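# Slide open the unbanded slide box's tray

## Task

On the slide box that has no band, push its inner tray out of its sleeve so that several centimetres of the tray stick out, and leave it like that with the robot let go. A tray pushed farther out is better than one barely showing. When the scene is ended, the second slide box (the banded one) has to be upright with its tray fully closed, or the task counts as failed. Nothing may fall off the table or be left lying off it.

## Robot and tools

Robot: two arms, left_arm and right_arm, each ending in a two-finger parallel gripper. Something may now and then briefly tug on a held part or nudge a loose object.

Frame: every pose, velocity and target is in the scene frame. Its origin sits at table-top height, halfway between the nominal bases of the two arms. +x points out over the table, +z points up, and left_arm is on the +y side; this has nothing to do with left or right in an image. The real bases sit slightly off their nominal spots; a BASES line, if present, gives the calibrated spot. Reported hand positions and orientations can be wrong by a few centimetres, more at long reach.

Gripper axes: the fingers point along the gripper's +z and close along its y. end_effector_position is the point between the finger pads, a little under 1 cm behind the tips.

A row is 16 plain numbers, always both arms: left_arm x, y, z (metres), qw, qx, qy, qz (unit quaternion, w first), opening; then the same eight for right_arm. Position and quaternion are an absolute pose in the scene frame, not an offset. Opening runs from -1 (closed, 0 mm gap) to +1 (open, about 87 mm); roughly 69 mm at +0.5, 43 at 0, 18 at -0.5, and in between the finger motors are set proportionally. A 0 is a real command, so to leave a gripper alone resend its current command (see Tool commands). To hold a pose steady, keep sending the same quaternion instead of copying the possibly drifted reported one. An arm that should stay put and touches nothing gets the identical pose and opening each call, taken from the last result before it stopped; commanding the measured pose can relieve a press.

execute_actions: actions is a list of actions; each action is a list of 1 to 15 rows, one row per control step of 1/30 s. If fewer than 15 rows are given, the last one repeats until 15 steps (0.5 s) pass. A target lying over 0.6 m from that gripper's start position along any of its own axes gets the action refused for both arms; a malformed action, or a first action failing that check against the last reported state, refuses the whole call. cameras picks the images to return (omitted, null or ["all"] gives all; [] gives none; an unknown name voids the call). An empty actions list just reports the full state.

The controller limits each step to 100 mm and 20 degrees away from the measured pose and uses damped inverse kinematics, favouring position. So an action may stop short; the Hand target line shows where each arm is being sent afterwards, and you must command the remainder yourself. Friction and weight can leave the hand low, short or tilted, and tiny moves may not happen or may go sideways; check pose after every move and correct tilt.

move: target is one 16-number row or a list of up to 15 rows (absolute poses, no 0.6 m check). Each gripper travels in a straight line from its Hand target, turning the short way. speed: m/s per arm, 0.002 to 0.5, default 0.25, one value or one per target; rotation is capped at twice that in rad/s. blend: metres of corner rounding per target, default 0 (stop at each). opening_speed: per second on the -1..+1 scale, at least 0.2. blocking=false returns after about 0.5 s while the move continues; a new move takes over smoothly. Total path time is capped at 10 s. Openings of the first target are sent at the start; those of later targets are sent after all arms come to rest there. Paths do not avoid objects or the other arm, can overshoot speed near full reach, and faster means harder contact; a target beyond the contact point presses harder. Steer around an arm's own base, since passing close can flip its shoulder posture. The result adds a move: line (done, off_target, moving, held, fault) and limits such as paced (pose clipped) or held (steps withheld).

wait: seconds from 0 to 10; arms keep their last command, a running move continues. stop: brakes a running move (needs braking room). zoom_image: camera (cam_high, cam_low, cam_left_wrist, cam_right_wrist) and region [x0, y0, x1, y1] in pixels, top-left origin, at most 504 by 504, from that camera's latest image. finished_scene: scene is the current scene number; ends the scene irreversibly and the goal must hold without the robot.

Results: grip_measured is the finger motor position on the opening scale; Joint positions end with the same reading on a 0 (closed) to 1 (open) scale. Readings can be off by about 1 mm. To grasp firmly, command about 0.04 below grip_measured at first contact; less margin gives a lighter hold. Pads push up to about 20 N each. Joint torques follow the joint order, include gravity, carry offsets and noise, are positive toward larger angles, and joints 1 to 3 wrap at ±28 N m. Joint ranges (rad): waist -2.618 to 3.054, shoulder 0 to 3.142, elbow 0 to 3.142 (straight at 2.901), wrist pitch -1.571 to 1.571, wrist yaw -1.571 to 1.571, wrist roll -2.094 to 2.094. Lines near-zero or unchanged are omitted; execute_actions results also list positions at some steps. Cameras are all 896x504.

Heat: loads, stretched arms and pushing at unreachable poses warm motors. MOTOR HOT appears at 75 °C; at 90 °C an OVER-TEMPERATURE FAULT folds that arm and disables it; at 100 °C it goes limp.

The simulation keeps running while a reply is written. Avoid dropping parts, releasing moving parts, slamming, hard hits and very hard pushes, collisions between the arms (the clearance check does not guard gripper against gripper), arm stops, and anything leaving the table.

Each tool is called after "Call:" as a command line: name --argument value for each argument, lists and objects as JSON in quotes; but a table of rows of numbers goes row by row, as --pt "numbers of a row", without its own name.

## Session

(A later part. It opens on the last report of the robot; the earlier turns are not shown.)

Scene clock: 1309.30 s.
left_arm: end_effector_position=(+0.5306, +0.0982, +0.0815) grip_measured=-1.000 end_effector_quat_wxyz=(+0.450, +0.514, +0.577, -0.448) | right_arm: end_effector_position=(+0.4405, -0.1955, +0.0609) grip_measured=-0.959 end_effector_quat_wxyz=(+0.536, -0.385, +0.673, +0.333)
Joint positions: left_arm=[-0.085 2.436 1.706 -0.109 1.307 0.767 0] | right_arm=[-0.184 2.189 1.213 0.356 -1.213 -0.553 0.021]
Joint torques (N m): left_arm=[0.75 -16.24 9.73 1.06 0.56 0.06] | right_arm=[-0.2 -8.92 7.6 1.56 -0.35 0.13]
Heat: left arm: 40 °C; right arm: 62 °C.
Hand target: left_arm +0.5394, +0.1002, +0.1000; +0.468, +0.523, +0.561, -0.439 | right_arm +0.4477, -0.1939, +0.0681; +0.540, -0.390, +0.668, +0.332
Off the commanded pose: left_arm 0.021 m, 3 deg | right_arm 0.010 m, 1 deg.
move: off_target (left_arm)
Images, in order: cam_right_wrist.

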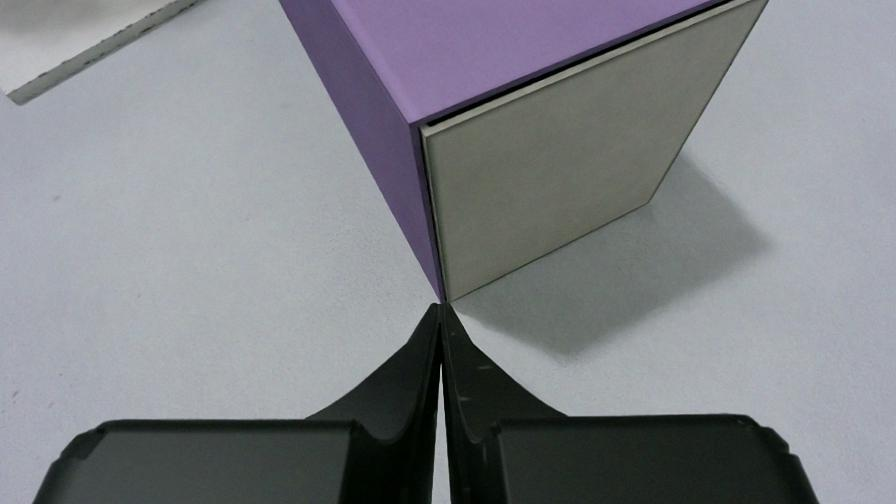

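Call:
move --pt "0.540 0.10 0.093 0.468 0.523 0.561 -0.439 -1 0.451 -0.187 0.068 0.540 -0.390 0.668 0.332 -1" --speed 0.04 --cameras '["cam_right_wrist"]'

Call:
zoom_image --camera "cam_right_wrist" --region '[360, 120, 600, 360]'

Scene clock: 1324.77 s.
left_arm: end_effector_position=(+0.5328, +0.0980, +0.0828) grip_measured=-1.000 end_effector_quat_wxyz=(+0.456, +0.517, +0.572, -0.444) | right_arm: end_effector_position=(+0.4380, -0.1866, +0.0587) grip_measured=-0.959 end_effector_quat_wxyz=(+0.528, -0.382, +0.676, +0.345)
Joint positions: left_arm=[-0.085 2.436 1.706 -0.093 1.308 0.768 0] | right_arm=[-0.167 2.194 1.213 0.355 -1.213 -0.53 0.021]
Joint torques (N m): left_arm=[0.96 -14.76 9.21 1.12 0.49 0.02] | right_arm=[-0.24 -9.01 7.72 1.85 -0.23 0.11]
Hand target: left_arm +0.5397, +0.1002, +0.0930; +0.468, +0.523, +0.561, -0.439 | right_arm +0.4504, -0.1871, +0.0684; +0.540, -0.390, +0.668, +0.332
Off the commanded pose: left_arm 0.013 m, 2 deg | right_arm 0.016 m, 2 deg.
move: off_target (left_arm, right_arm)
Images, in order: cam_right_wrist.

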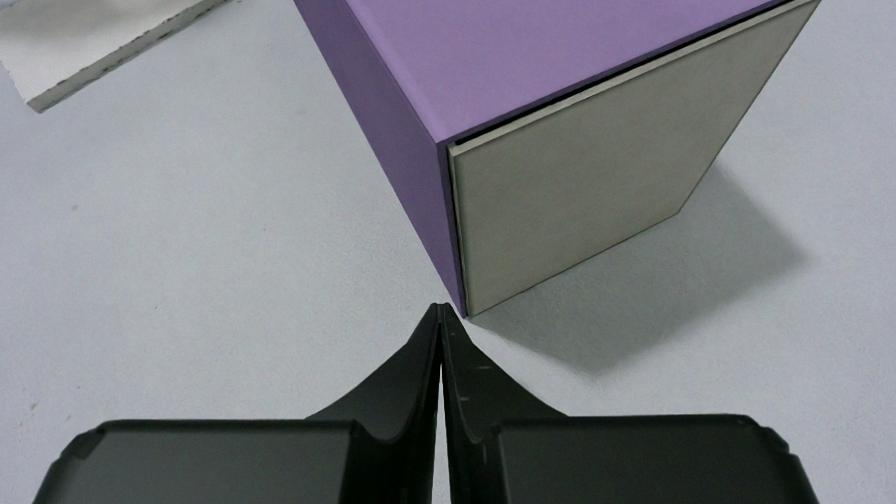

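Scaled by 2.100 from the camera's 896x504 image, which has a finer 1280x720 frame.

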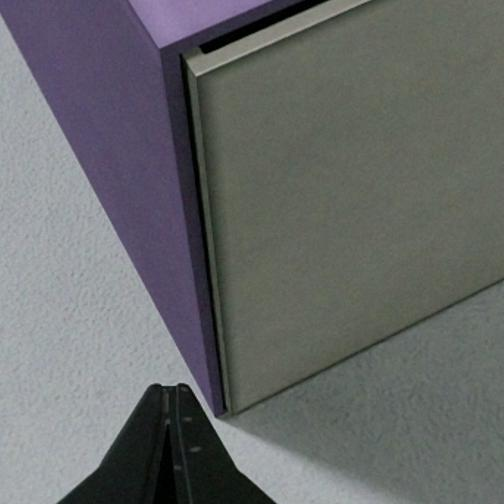

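Call:
move --pt "0.540 0.10 0.088 0.468 0.523 0.561 -0.439 -1 0.458 -0.190 0.070 0.540 -0.390 0.668 0.332 -1" --speed 0.04 --cameras '["cam_right_wrist"]'

Call:
zoom_image --camera "cam_right_wrist" --region '[360, 120, 600, 360]'

Scene clock: 1337.40 s.
left_arm: end_effector_position=(+0.5345, +0.0977, +0.0840) grip_measured=-1.000 end_effector_quat_wxyz=(+0.460, +0.520, +0.569, -0.441) | right_arm: end_effector_position=(+0.4488, -0.1886, +0.0638) grip_measured=-0.959 end_effector_quat_wxyz=(+0.535, -0.387, +0.670, +0.339)
Joint positions: left_arm=[-0.085 2.436 1.706 -0.078 1.308 0.768 0] | right_arm=[-0.167 2.211 1.257 0.354 -1.213 -0.528 0.021]
Joint torques (N m): left_arm=[0.62 -13.63 8.76 1.13 0.52 0.01] | right_arm=[-0.54 -9.07 7.69 1.55 -0.25 0.07]
Hand target: left_arm +0.5399, +0.1001, +0.0880; +0.468, +0.523, +0.561, -0.439 | right_arm +0.4576, -0.1901, +0.0701; +0.540, -0.390, +0.668, +0.332
Off the commanded pose: left_arm 0.007 m, 1 deg | right_arm 0.011 m, 1 deg.
move: off_target (right_arm)
Images, in order: cam_right_wrist.

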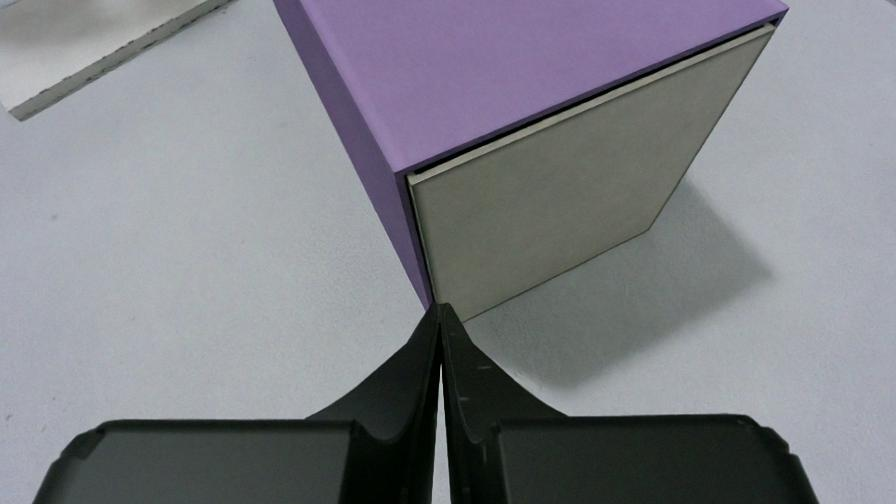

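Scaled by 2.100 from the camera's 896x504 image, which has a finer 1280x720 frame.

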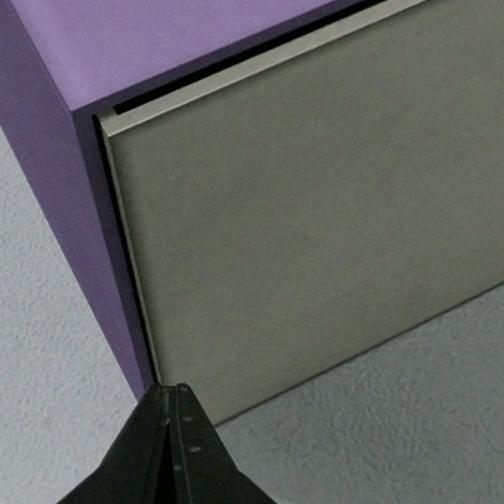

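Call:
move --pt "0.540 0.10 0.083 0.468 0.523 0.561 -0.439 -1 0.4515 -0.189 0.068 0.540 -0.390 0.668 0.332 -1" --speed 0.04 --cameras '["cam_right_wrist"]'

Call:
zoom_image --camera "cam_right_wrist" --region '[360, 120, 600, 360]'

Scene clock: 1350.07 s.
left_arm: end_effector_position=(+0.5363, +0.0975, +0.0851) grip_measured=-1.000 end_effector_quat_wxyz=(+0.465, +0.523, +0.565, -0.438) | right_arm: end_effector_position=(+0.4487, -0.1886, +0.0636) grip_measured=-0.959 end_effector_quat_wxyz=(+0.535, -0.386, +0.671, +0.339)
Joint positions: left_arm=[-0.085 2.436 1.706 -0.064 1.308 0.768 0] | right_arm=[-0.167 2.211 1.257 0.353 -1.213 -0.528 0.021]
Joint torques (N m): left_arm=[0.85 -13.05 8.46 1.12 0.52 -0.01] | right_arm=[-0.57 -10.19 5.01 1.77 -0.25 0.03]
Hand target: left_arm +0.5399, +0.1001, +0.0830; +0.468, +0.523, +0.561, -0.439 | right_arm +0.4514, -0.1890, +0.0680; +0.540, -0.390, +0.668, +0.332
Off the commanded pose: left_arm 0.005 m, 1 deg | right_arm 0.005 m, 1 deg.
move: done
Images, in order: cam_right_wrist.

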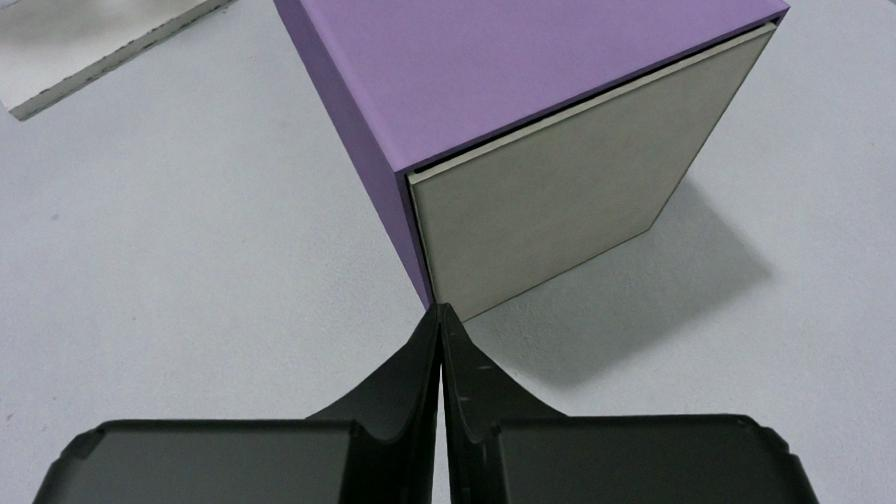

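Scaled by 2.100 from the camera's 896x504 image, which has a finer 1280x720 frame.

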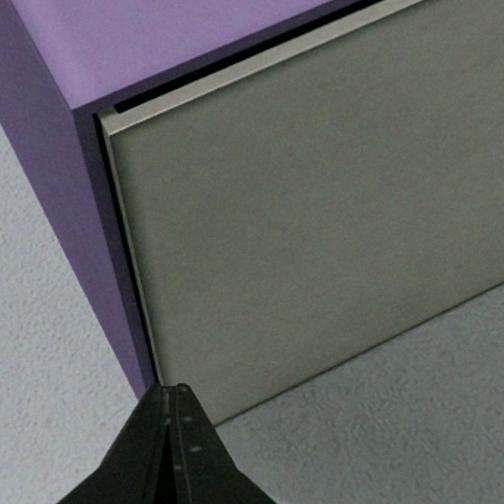

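Call:
move --target '[0.540,0.10,0.083,0.468,0.523,0.561,-0.439,-1,0.4455,-0.189,0.068,0.540,-0.390,0.668,0.332,-1]' --speed 0.05

Call:
zoom_image --camera "cam_right_wrist" --region '[360, 120, 600, 360]'

Scene clock: 1400.77 s.
left_arm: end_effector_position=(+0.5366, +0.0975, +0.0853) grip_measured=-1.000 end_effector_quat_wxyz=(+0.465, +0.523, +0.565, -0.437) | right_arm: end_effector_position=(+0.4440, -0.1877, +0.0587) grip_measured=-0.959 end_effector_quat_wxyz=(+0.530, -0.383, +0.674, +0.344)
Joint positions: left_arm=[-0.085 2.436 1.706 -0.062 1.308 0.768 0] | right_arm=[-0.167 2.211 1.24 0.353 -1.213 -0.528 0.021]
Joint torques (N m): left_arm=[0.73 -12.96 8.43 1.08 0.53 0.01] | right_arm=[-0.79 -11.48 3.95 1.84 -0.28 -0.03]
Hand target: left_arm +0.5399, +0.1001, +0.0830; +0.468, +0.523, +0.561, -0.439 | right_arm +0.4454, -0.1890, +0.0679; +0.540, -0.390, +0.668, +0.332
Off the commanded pose: left_arm 0.005 m, 1 deg | right_arm 0.010 m, 2 deg.
move: done

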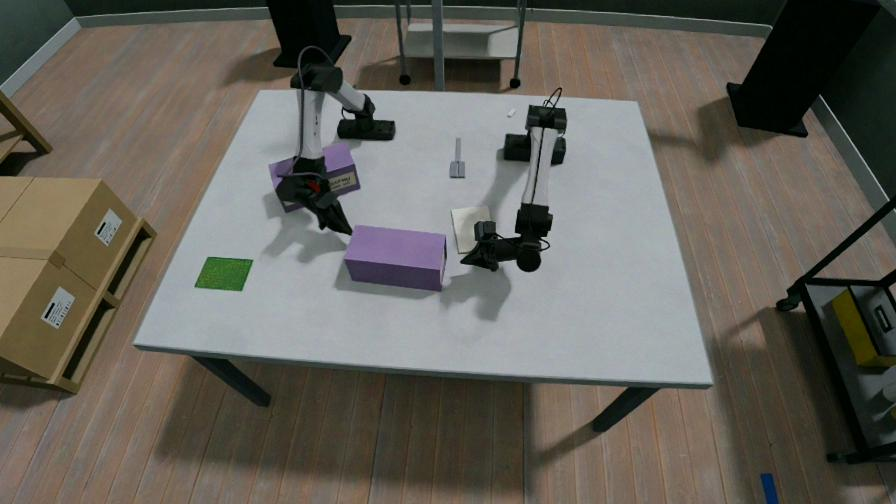

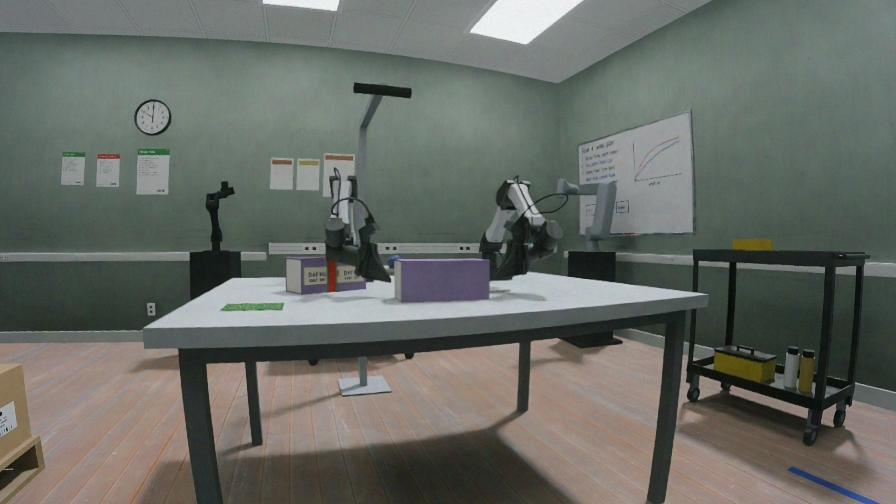

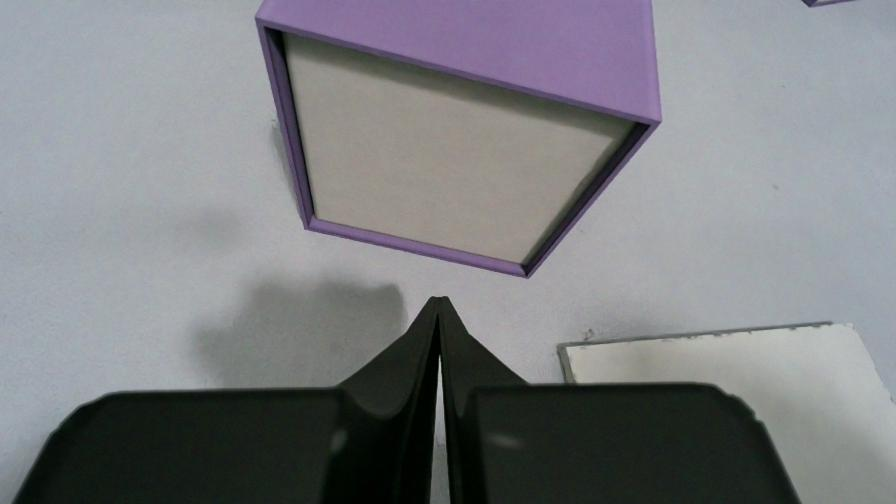

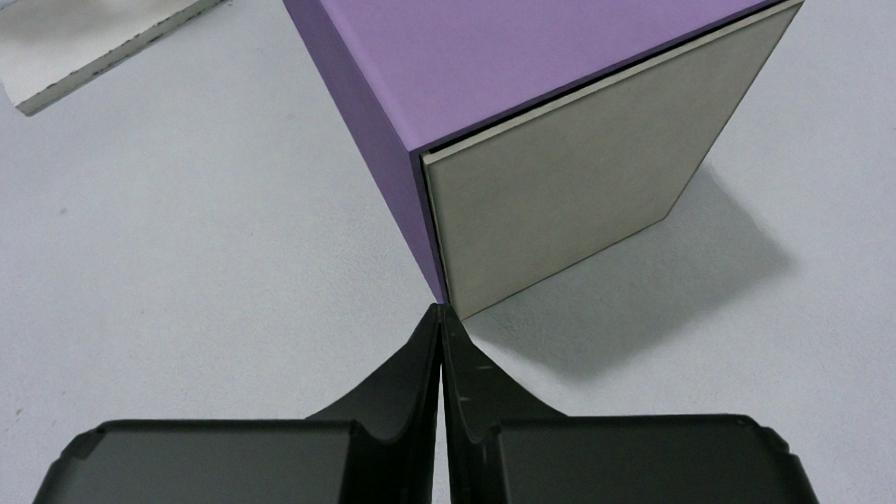

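Scaled by 2.100 from the camera's 896x504 image, which has a finer 1280x720 frame.

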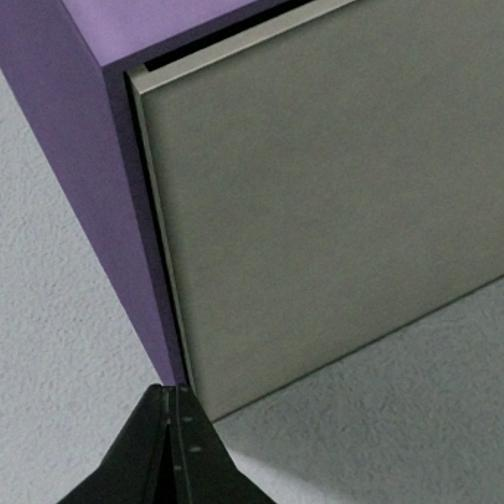

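Call:
move --pt "0.520 0.085 0.083 0.468 0.523 0.561 -0.439 -1 0.4455 -0.189 0.066 0.540 -0.390 0.668 0.332 -1" --pt "0.5145 0.061 0.083 0.468 0.523 0.561 -0.439 -1 0.4455 -0.188 0.066 0.540 -0.390 0.668 0.332 -1" --speed 0.06 --blend 0.01

Call:
zoom_image --camera "cam_right_wrist" --region '[360, 120, 600, 360]'

Scene clock: 1448.87 s.
left_arm: end_effector_position=(+0.5134, +0.0625, +0.0601) grip_measured=-1.000 end_effector_quat_wxyz=(+0.455, +0.517, +0.570, -0.448) | right_arm: end_effector_position=(+0.4445, -0.1878, +0.0592) grip_measured=-0.959 end_effector_quat_wxyz=(+0.531, -0.384, +0.673, +0.342)
Joint positions: left_arm=[-0.162 2.436 1.55 0.237 1.26 0.585 0] | right_arm=[-0.167 2.211 1.24 0.357 -1.213 -0.529 0.021]
Joint torques (N m): left_arm=[-0.25 -19.36 5.24 1.34 0.36 -0.09] | right_arm=[-0.58 -11.14 3.74 1.9 -0.26 0]
Heat: left arm: 39 °C; right arm: 67 °C.
Hand target: left_arm +0.5145, +0.0609, +0.0826; +0.468, +0.523, +0.561, -0.439 | right_arm +0.4454, -0.1880, +0.0660; +0.540, -0.390, +0.668, +0.332
Off the commanded pose: left_arm 0.023 m, 2 deg | right_arm 0.007 m, 2 deg.
move: off_target (left_arm)

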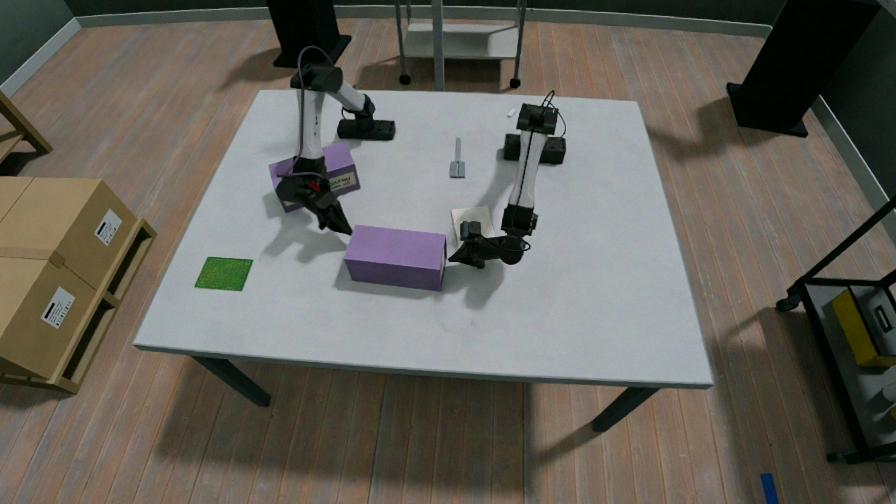

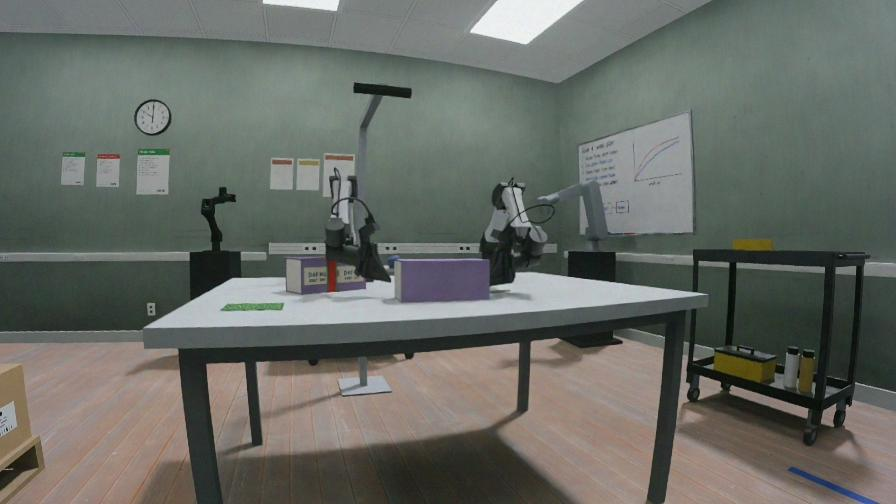

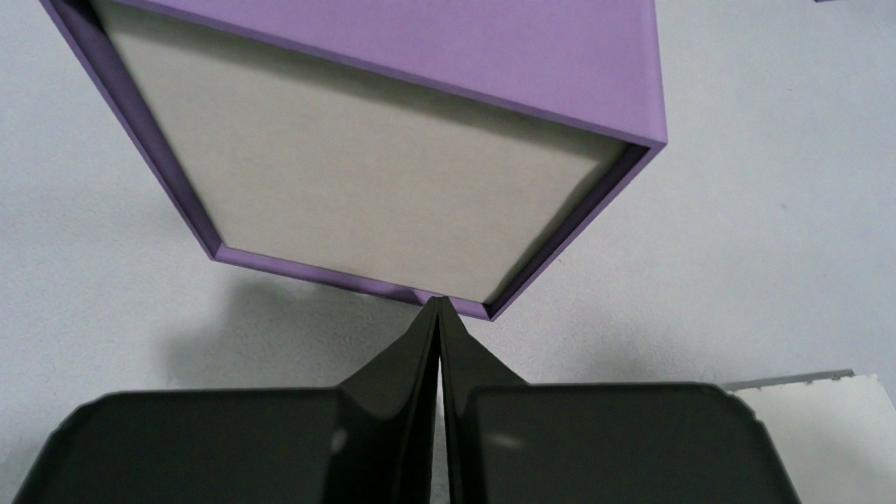

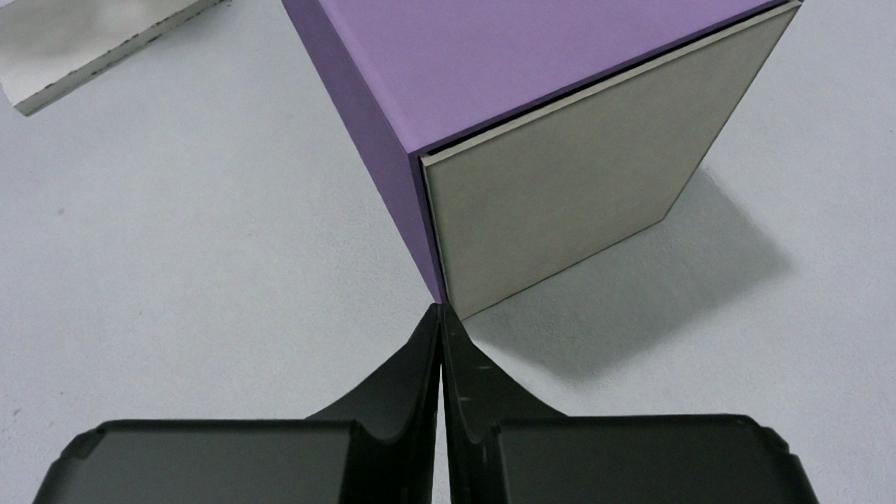

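Scaled by 2.100 from the camera's 896x504 image, which has a finer 1280x720 frame.

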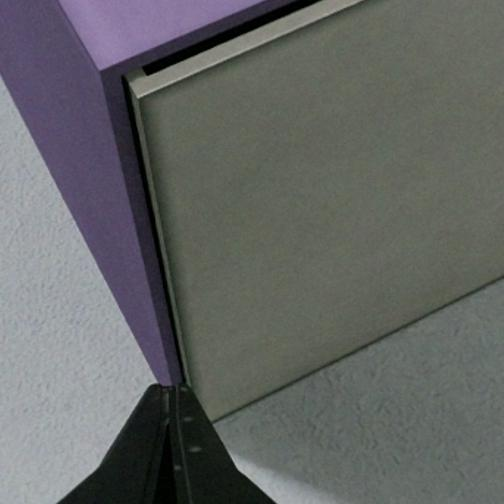

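Call:
move --target '[0.5145,0.063,0.102,0.468,0.523,0.561,-0.439,-1,0.4455,-0.188,0.066,0.540,-0.390,0.668,0.332,-1]' --speed 0.06 --cameras '["cam_left_wrist"]'

Scene clock: 1457.10 s.
left_arm: end_effector_position=(+0.5135, +0.0625, +0.0797) grip_measured=-1.000 end_effector_quat_wxyz=(+0.459, +0.519, +0.567, -0.445) | right_arm: end_effector_position=(+0.4446, -0.1878, +0.0592) grip_measured=-0.959 end_effector_quat_wxyz=(+0.531, -0.384, +0.673, +0.342)
Joint positions: left_arm=[-0.162 2.391 1.55 0.205 1.259 0.583 0] | right_arm=[-0.167 2.211 1.24 0.358 -1.213 -0.529 0.021]
Joint torques (N m): left_arm=[0.34 -19.06 6.39 1.07 0.36 -0.07] | right_arm=[-0.59 -11.14 3.73 1.9 -0.26 0.01]
Hand target: left_arm +0.5145, +0.0628, +0.1015; +0.468, +0.523, +0.561, -0.439 | right_arm +0.4454, -0.1880, +0.0660; +0.540, -0.390, +0.668, +0.332
Off the commanded pose: left_arm 0.022 m, 2 deg | right_arm 0.007 m, 2 deg.
move: off_target (left_arm)
Images, in order: cam_left_wrist.

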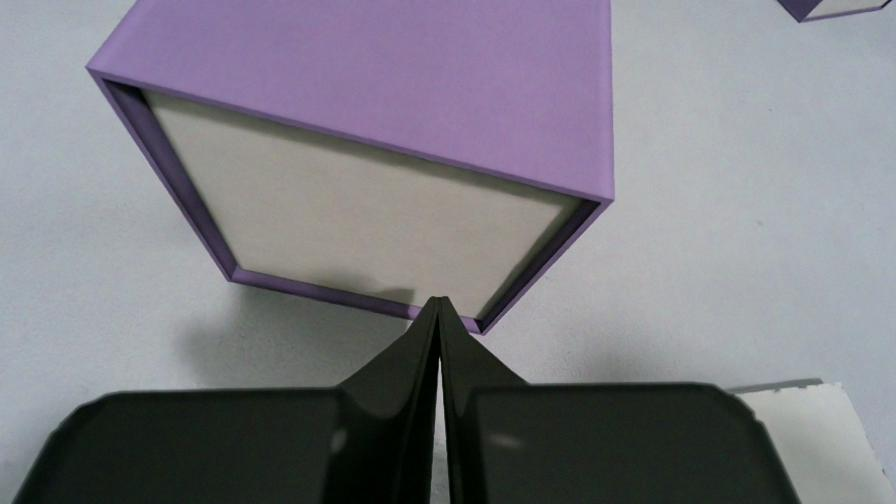

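Call:
move --pt "0.5115 0.050 0.102 0.468 0.523 0.561 -0.439 -1 0.446 -0.178 0.066 0.540 -0.390 0.668 0.332 -1" --pt "0.504 0.025 0.102 0.468 0.523 0.561 -0.439 -1 0.4475 -0.162 0.066 0.540 -0.390 0.668 0.332 -1" --speed 0.04 --blend 0.01

Call:
zoom_image --camera "cam_right_wrist" --region '[360, 120, 600, 360]'

Scene clock: 1467.90 s.
left_arm: end_effector_position=(+0.5049, +0.0296, +0.0779) grip_measured=-1.000 end_effector_quat_wxyz=(+0.454, +0.515, +0.574, -0.446) | right_arm: end_effector_position=(+0.4456, -0.1628, +0.0579) grip_measured=-0.959 end_effector_quat_wxyz=(+0.531, -0.387, +0.672, +0.342)
Joint positions: left_arm=[-0.234 2.391 1.52 0.329 1.193 0.465 0] | right_arm=[-0.108 2.211 1.209 0.462 -1.167 -0.454 0.021]
Joint torques (N m): left_arm=[-0.81 -19.19 5.31 1.35 0.32 -0.08] | right_arm=[-0.34 -11.19 3.84 1.96 -0.18 0.09]
Hand target: left_arm +0.5040, +0.0250, +0.1016; +0.468, +0.523, +0.561, -0.439 | right_arm +0.4474, -0.1621, +0.0660; +0.540, -0.390, +0.668, +0.332
Off the commanded pose: left_arm 0.025 m, 3 deg | right_arm 0.008 m, 2 deg.
move: off_target (left_arm); blend cut to 0.0066 m at target 1

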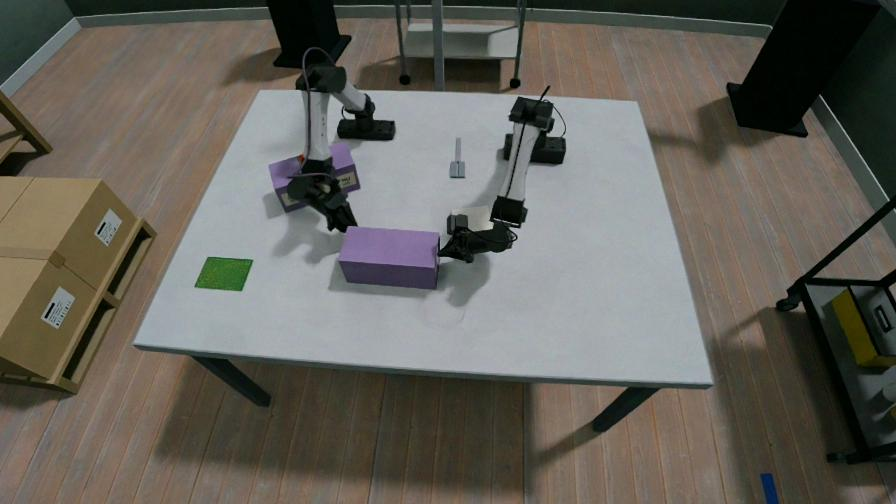

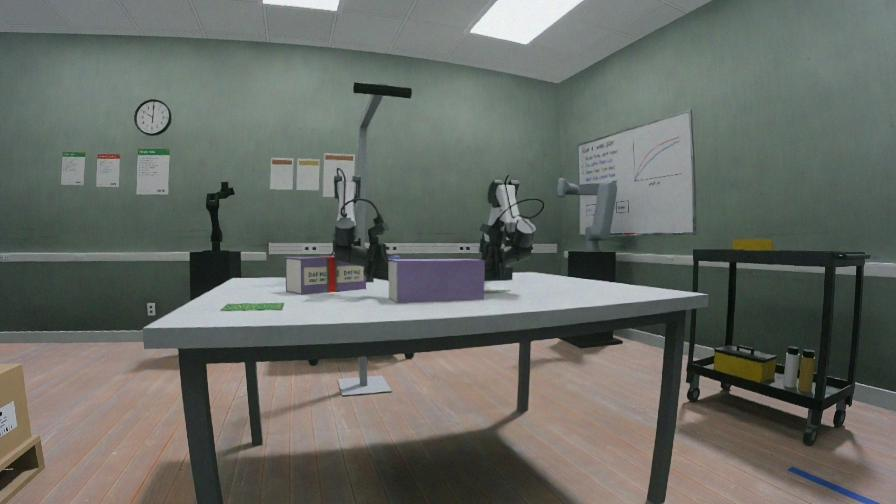

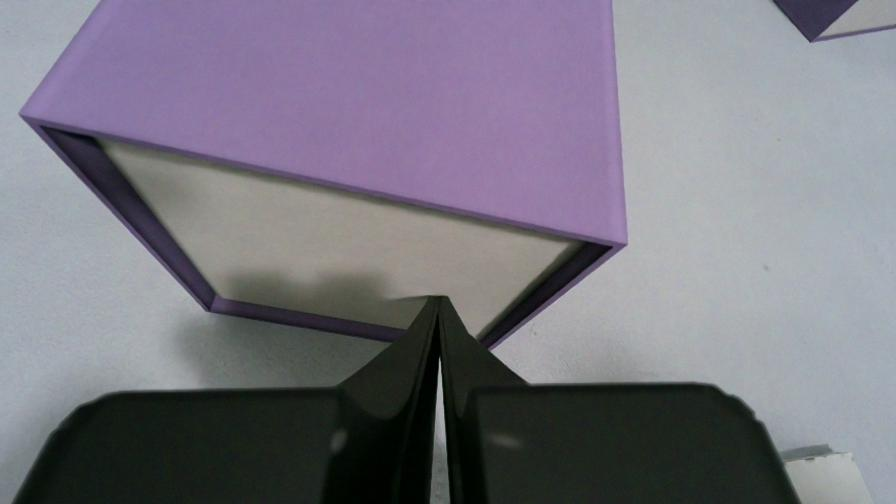

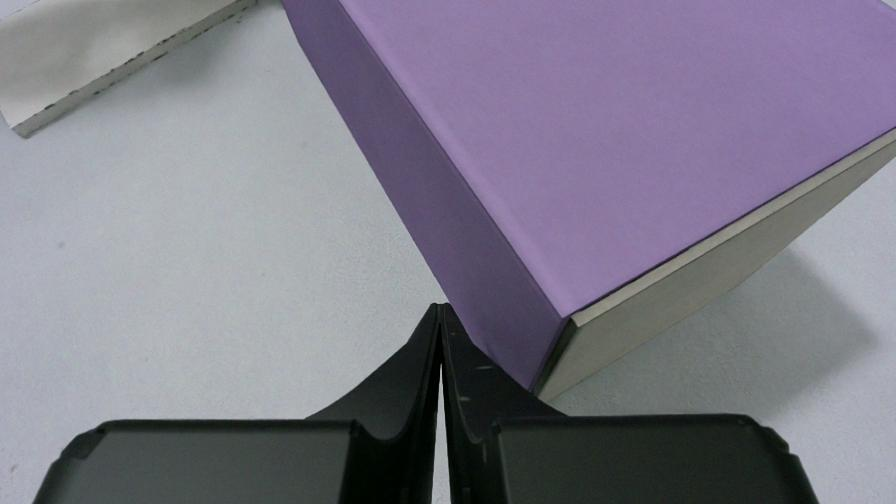

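Scaled by 2.100 from the camera's 896x504 image, which has a finer 1280x720 frame.

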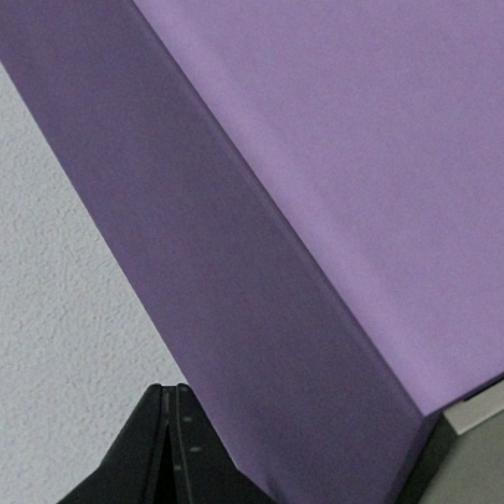

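Call:
move --pt "0.509 0.045 0.102 0.468 0.523 0.561 -0.439 -1 0.420 -0.190 0.09 0.540 -0.390 0.668 0.332 -1" --pt "0.520 0.085 0.105 0.468 0.523 0.561 -0.439 -1 0.33 -0.19 0.22 0.582 -0.0305 0.812 0.0355 -1" --speed 0.15

Call:
zoom_image --camera "cam_high" --region '[240, 80, 560, 320]'

Scene clock: 1638.30 s.
left_arm: end_effector_position=(+0.5110, +0.0835, +0.0724) grip_measured=-1.000 end_effector_quat_wxyz=(+0.446, +0.511, +0.581, -0.449) | right_arm: end_effector_position=(+0.3245, -0.1910, +0.1969) grip_measured=-0.959 end_effector_quat_wxyz=(+0.562, -0.037, +0.825, +0.035)
Joint positions: left_arm=[-0.121 2.391 1.561 0.069 1.28 0.672 0] | right_arm=[0.23 1.158 0.721 0.061 0.099 0.055 0.021]
Joint torques (N m): left_arm=[0.88 -18.91 9.03 0.96 0.53 0.01] | right_arm=[-0.24 -4.51 9.85 2.16 0.08 0.11]
Heat: left arm: 54 °C; right arm: 64 °C.
Hand target: left_arm +0.5192, +0.0849, +0.1045; +0.468, +0.523, +0.561, -0.439 | right_arm +0.3294, -0.1901, +0.2199; +0.582, -0.031, +0.812, +0.036
Off the commanded pose: left_arm 0.034 m, 4 deg | right_arm 0.024 m, 3 deg.
move: off_target (left_arm, right_arm)

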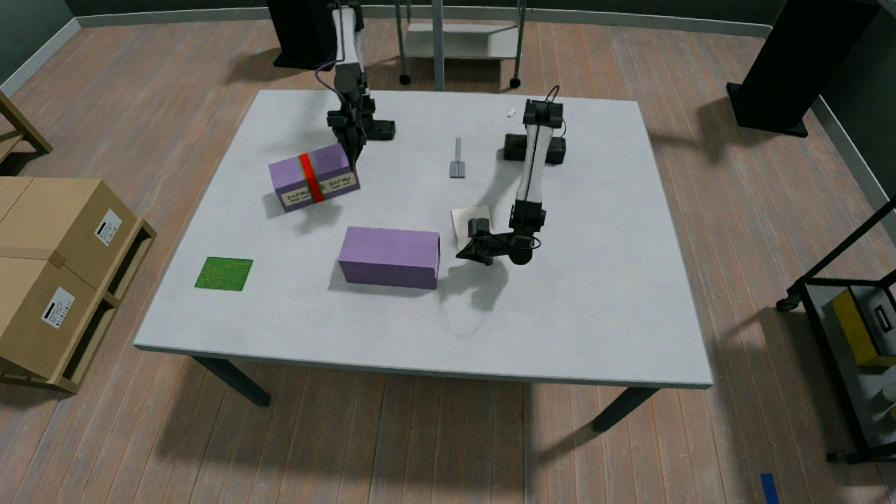

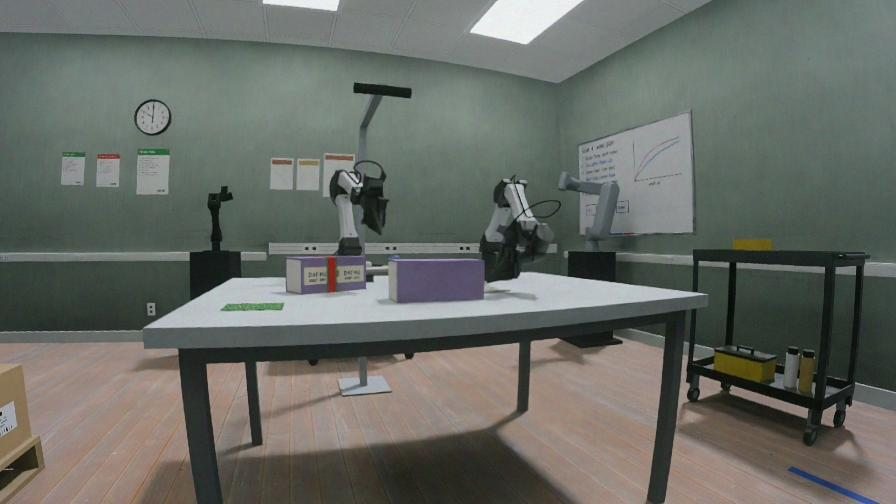

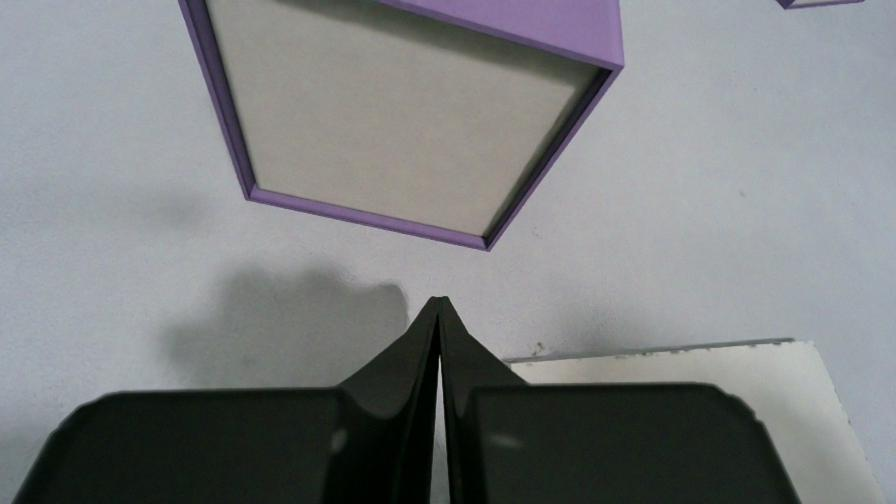

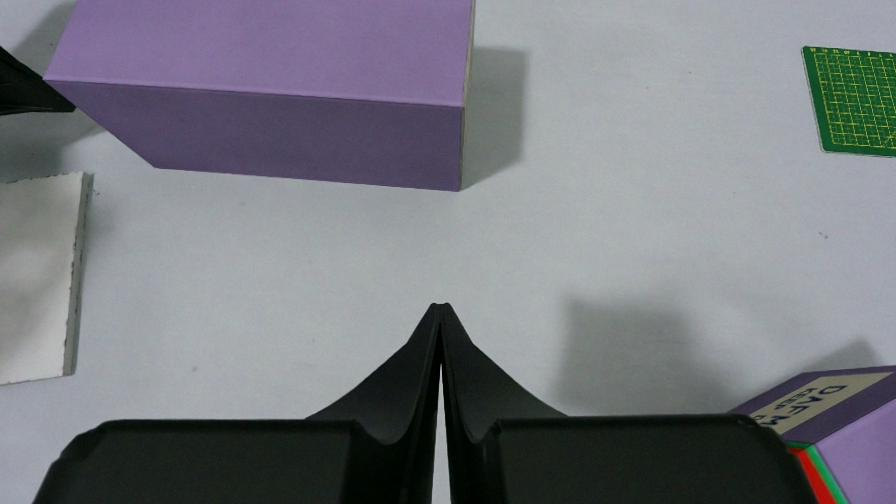

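Scaled by 1.575 from the camera's 896x504 image, which has a finer 1280x720 frame.

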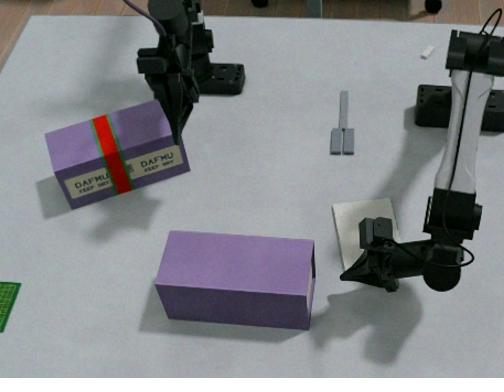

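Call:
move --pt "0.520 0.085 0.105 0.468 0.523 0.561 -0.439 -1 0.36 -0.160 0.20 0.4213 -0.0711 0.9035 0.0332 1" --pt "0.520 0.085 0.105 0.468 0.523 0.561 -0.439 -1 0.405 -0.158 0.11 0.4213 -0.0711 0.9035 0.0332 1" --speed 0.15

Call:
zoom_image --camera "cam_high" --region '[240, 80, 560, 320]'

Call:
zoom_image --camera "cam_low" --region '[260, 150, 560, 330]'

Scene clock: 1684.80 s.
left_arm: end_effector_position=(+0.5110, +0.0835, +0.0726) grip_measured=-1.000 end_effector_quat_wxyz=(+0.447, +0.512, +0.580, -0.449) | right_arm: end_effector_position=(+0.4029, -0.1582, +0.1094) grip_measured=+1.000 end_effector_quat_wxyz=(+0.415, -0.068, +0.907, +0.028)
Joint positions: left_arm=[-0.121 2.391 1.561 0.068 1.281 0.674 0] | right_arm=[0.253 1.741 1.134 -0.108 0.071 0.054 1]
Joint torques (N m): left_arm=[0.84 -18.86 8.77 0.94 0.55 0] | right_arm=[-1.13 -7.39 5.39 2.24 -0.15 -0.03]
Heat: left arm: 55 °C; right arm: 48 °C.
Hand target: left_arm +0.5192, +0.0849, +0.1045; +0.468, +0.523, +0.561, -0.439 | right_arm +0.4050, -0.1579, +0.1102; +0.421, -0.071, +0.904, +0.033
Off the commanded pose: left_arm 0.034 m, 4 deg | right_arm 0.002 m, 1 deg.
move: off_target (left_arm)

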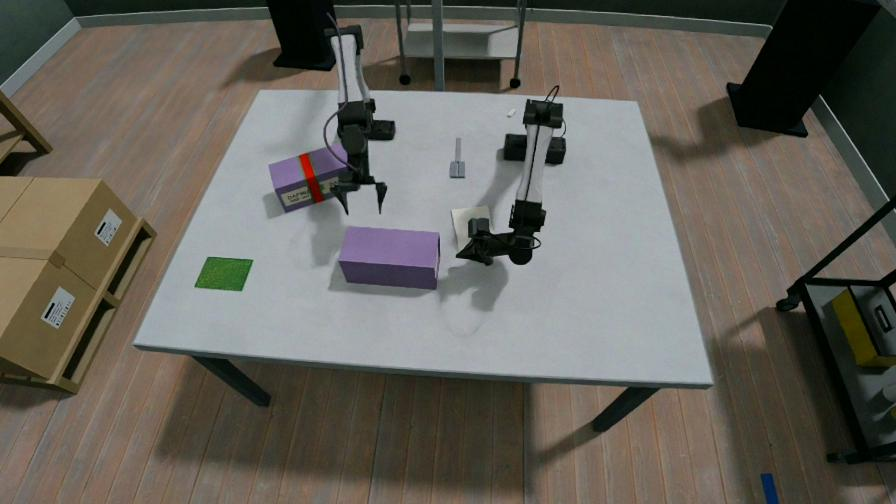

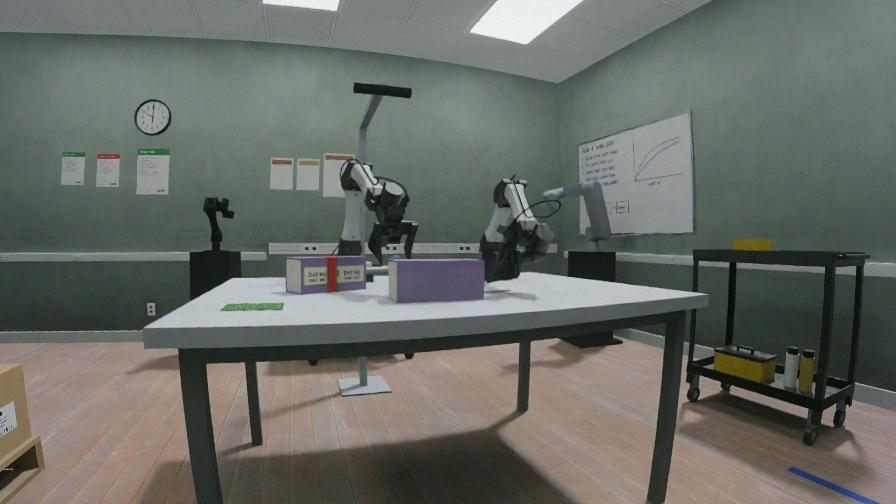

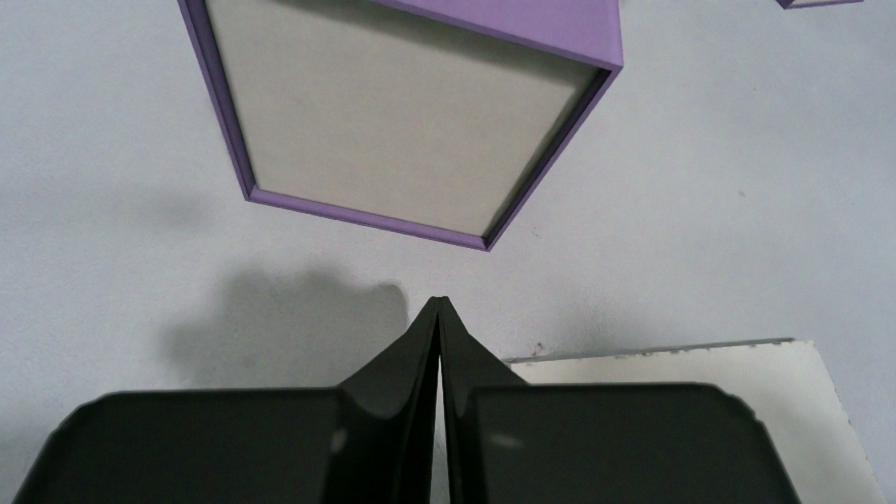

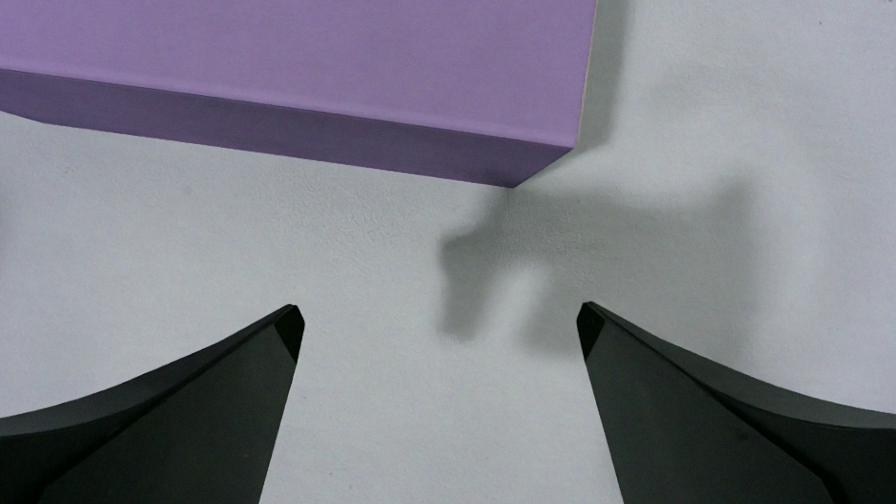

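Scaled by 1.575 from the camera's 896x504 image, which has a finer 1280x720 frame.

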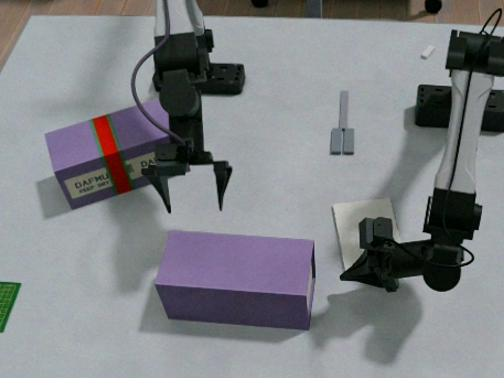

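Scaled by 1.680 from the camera's 896x504 image, which has a finer 1280x720 frame.

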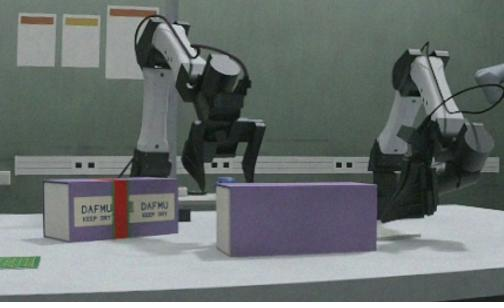

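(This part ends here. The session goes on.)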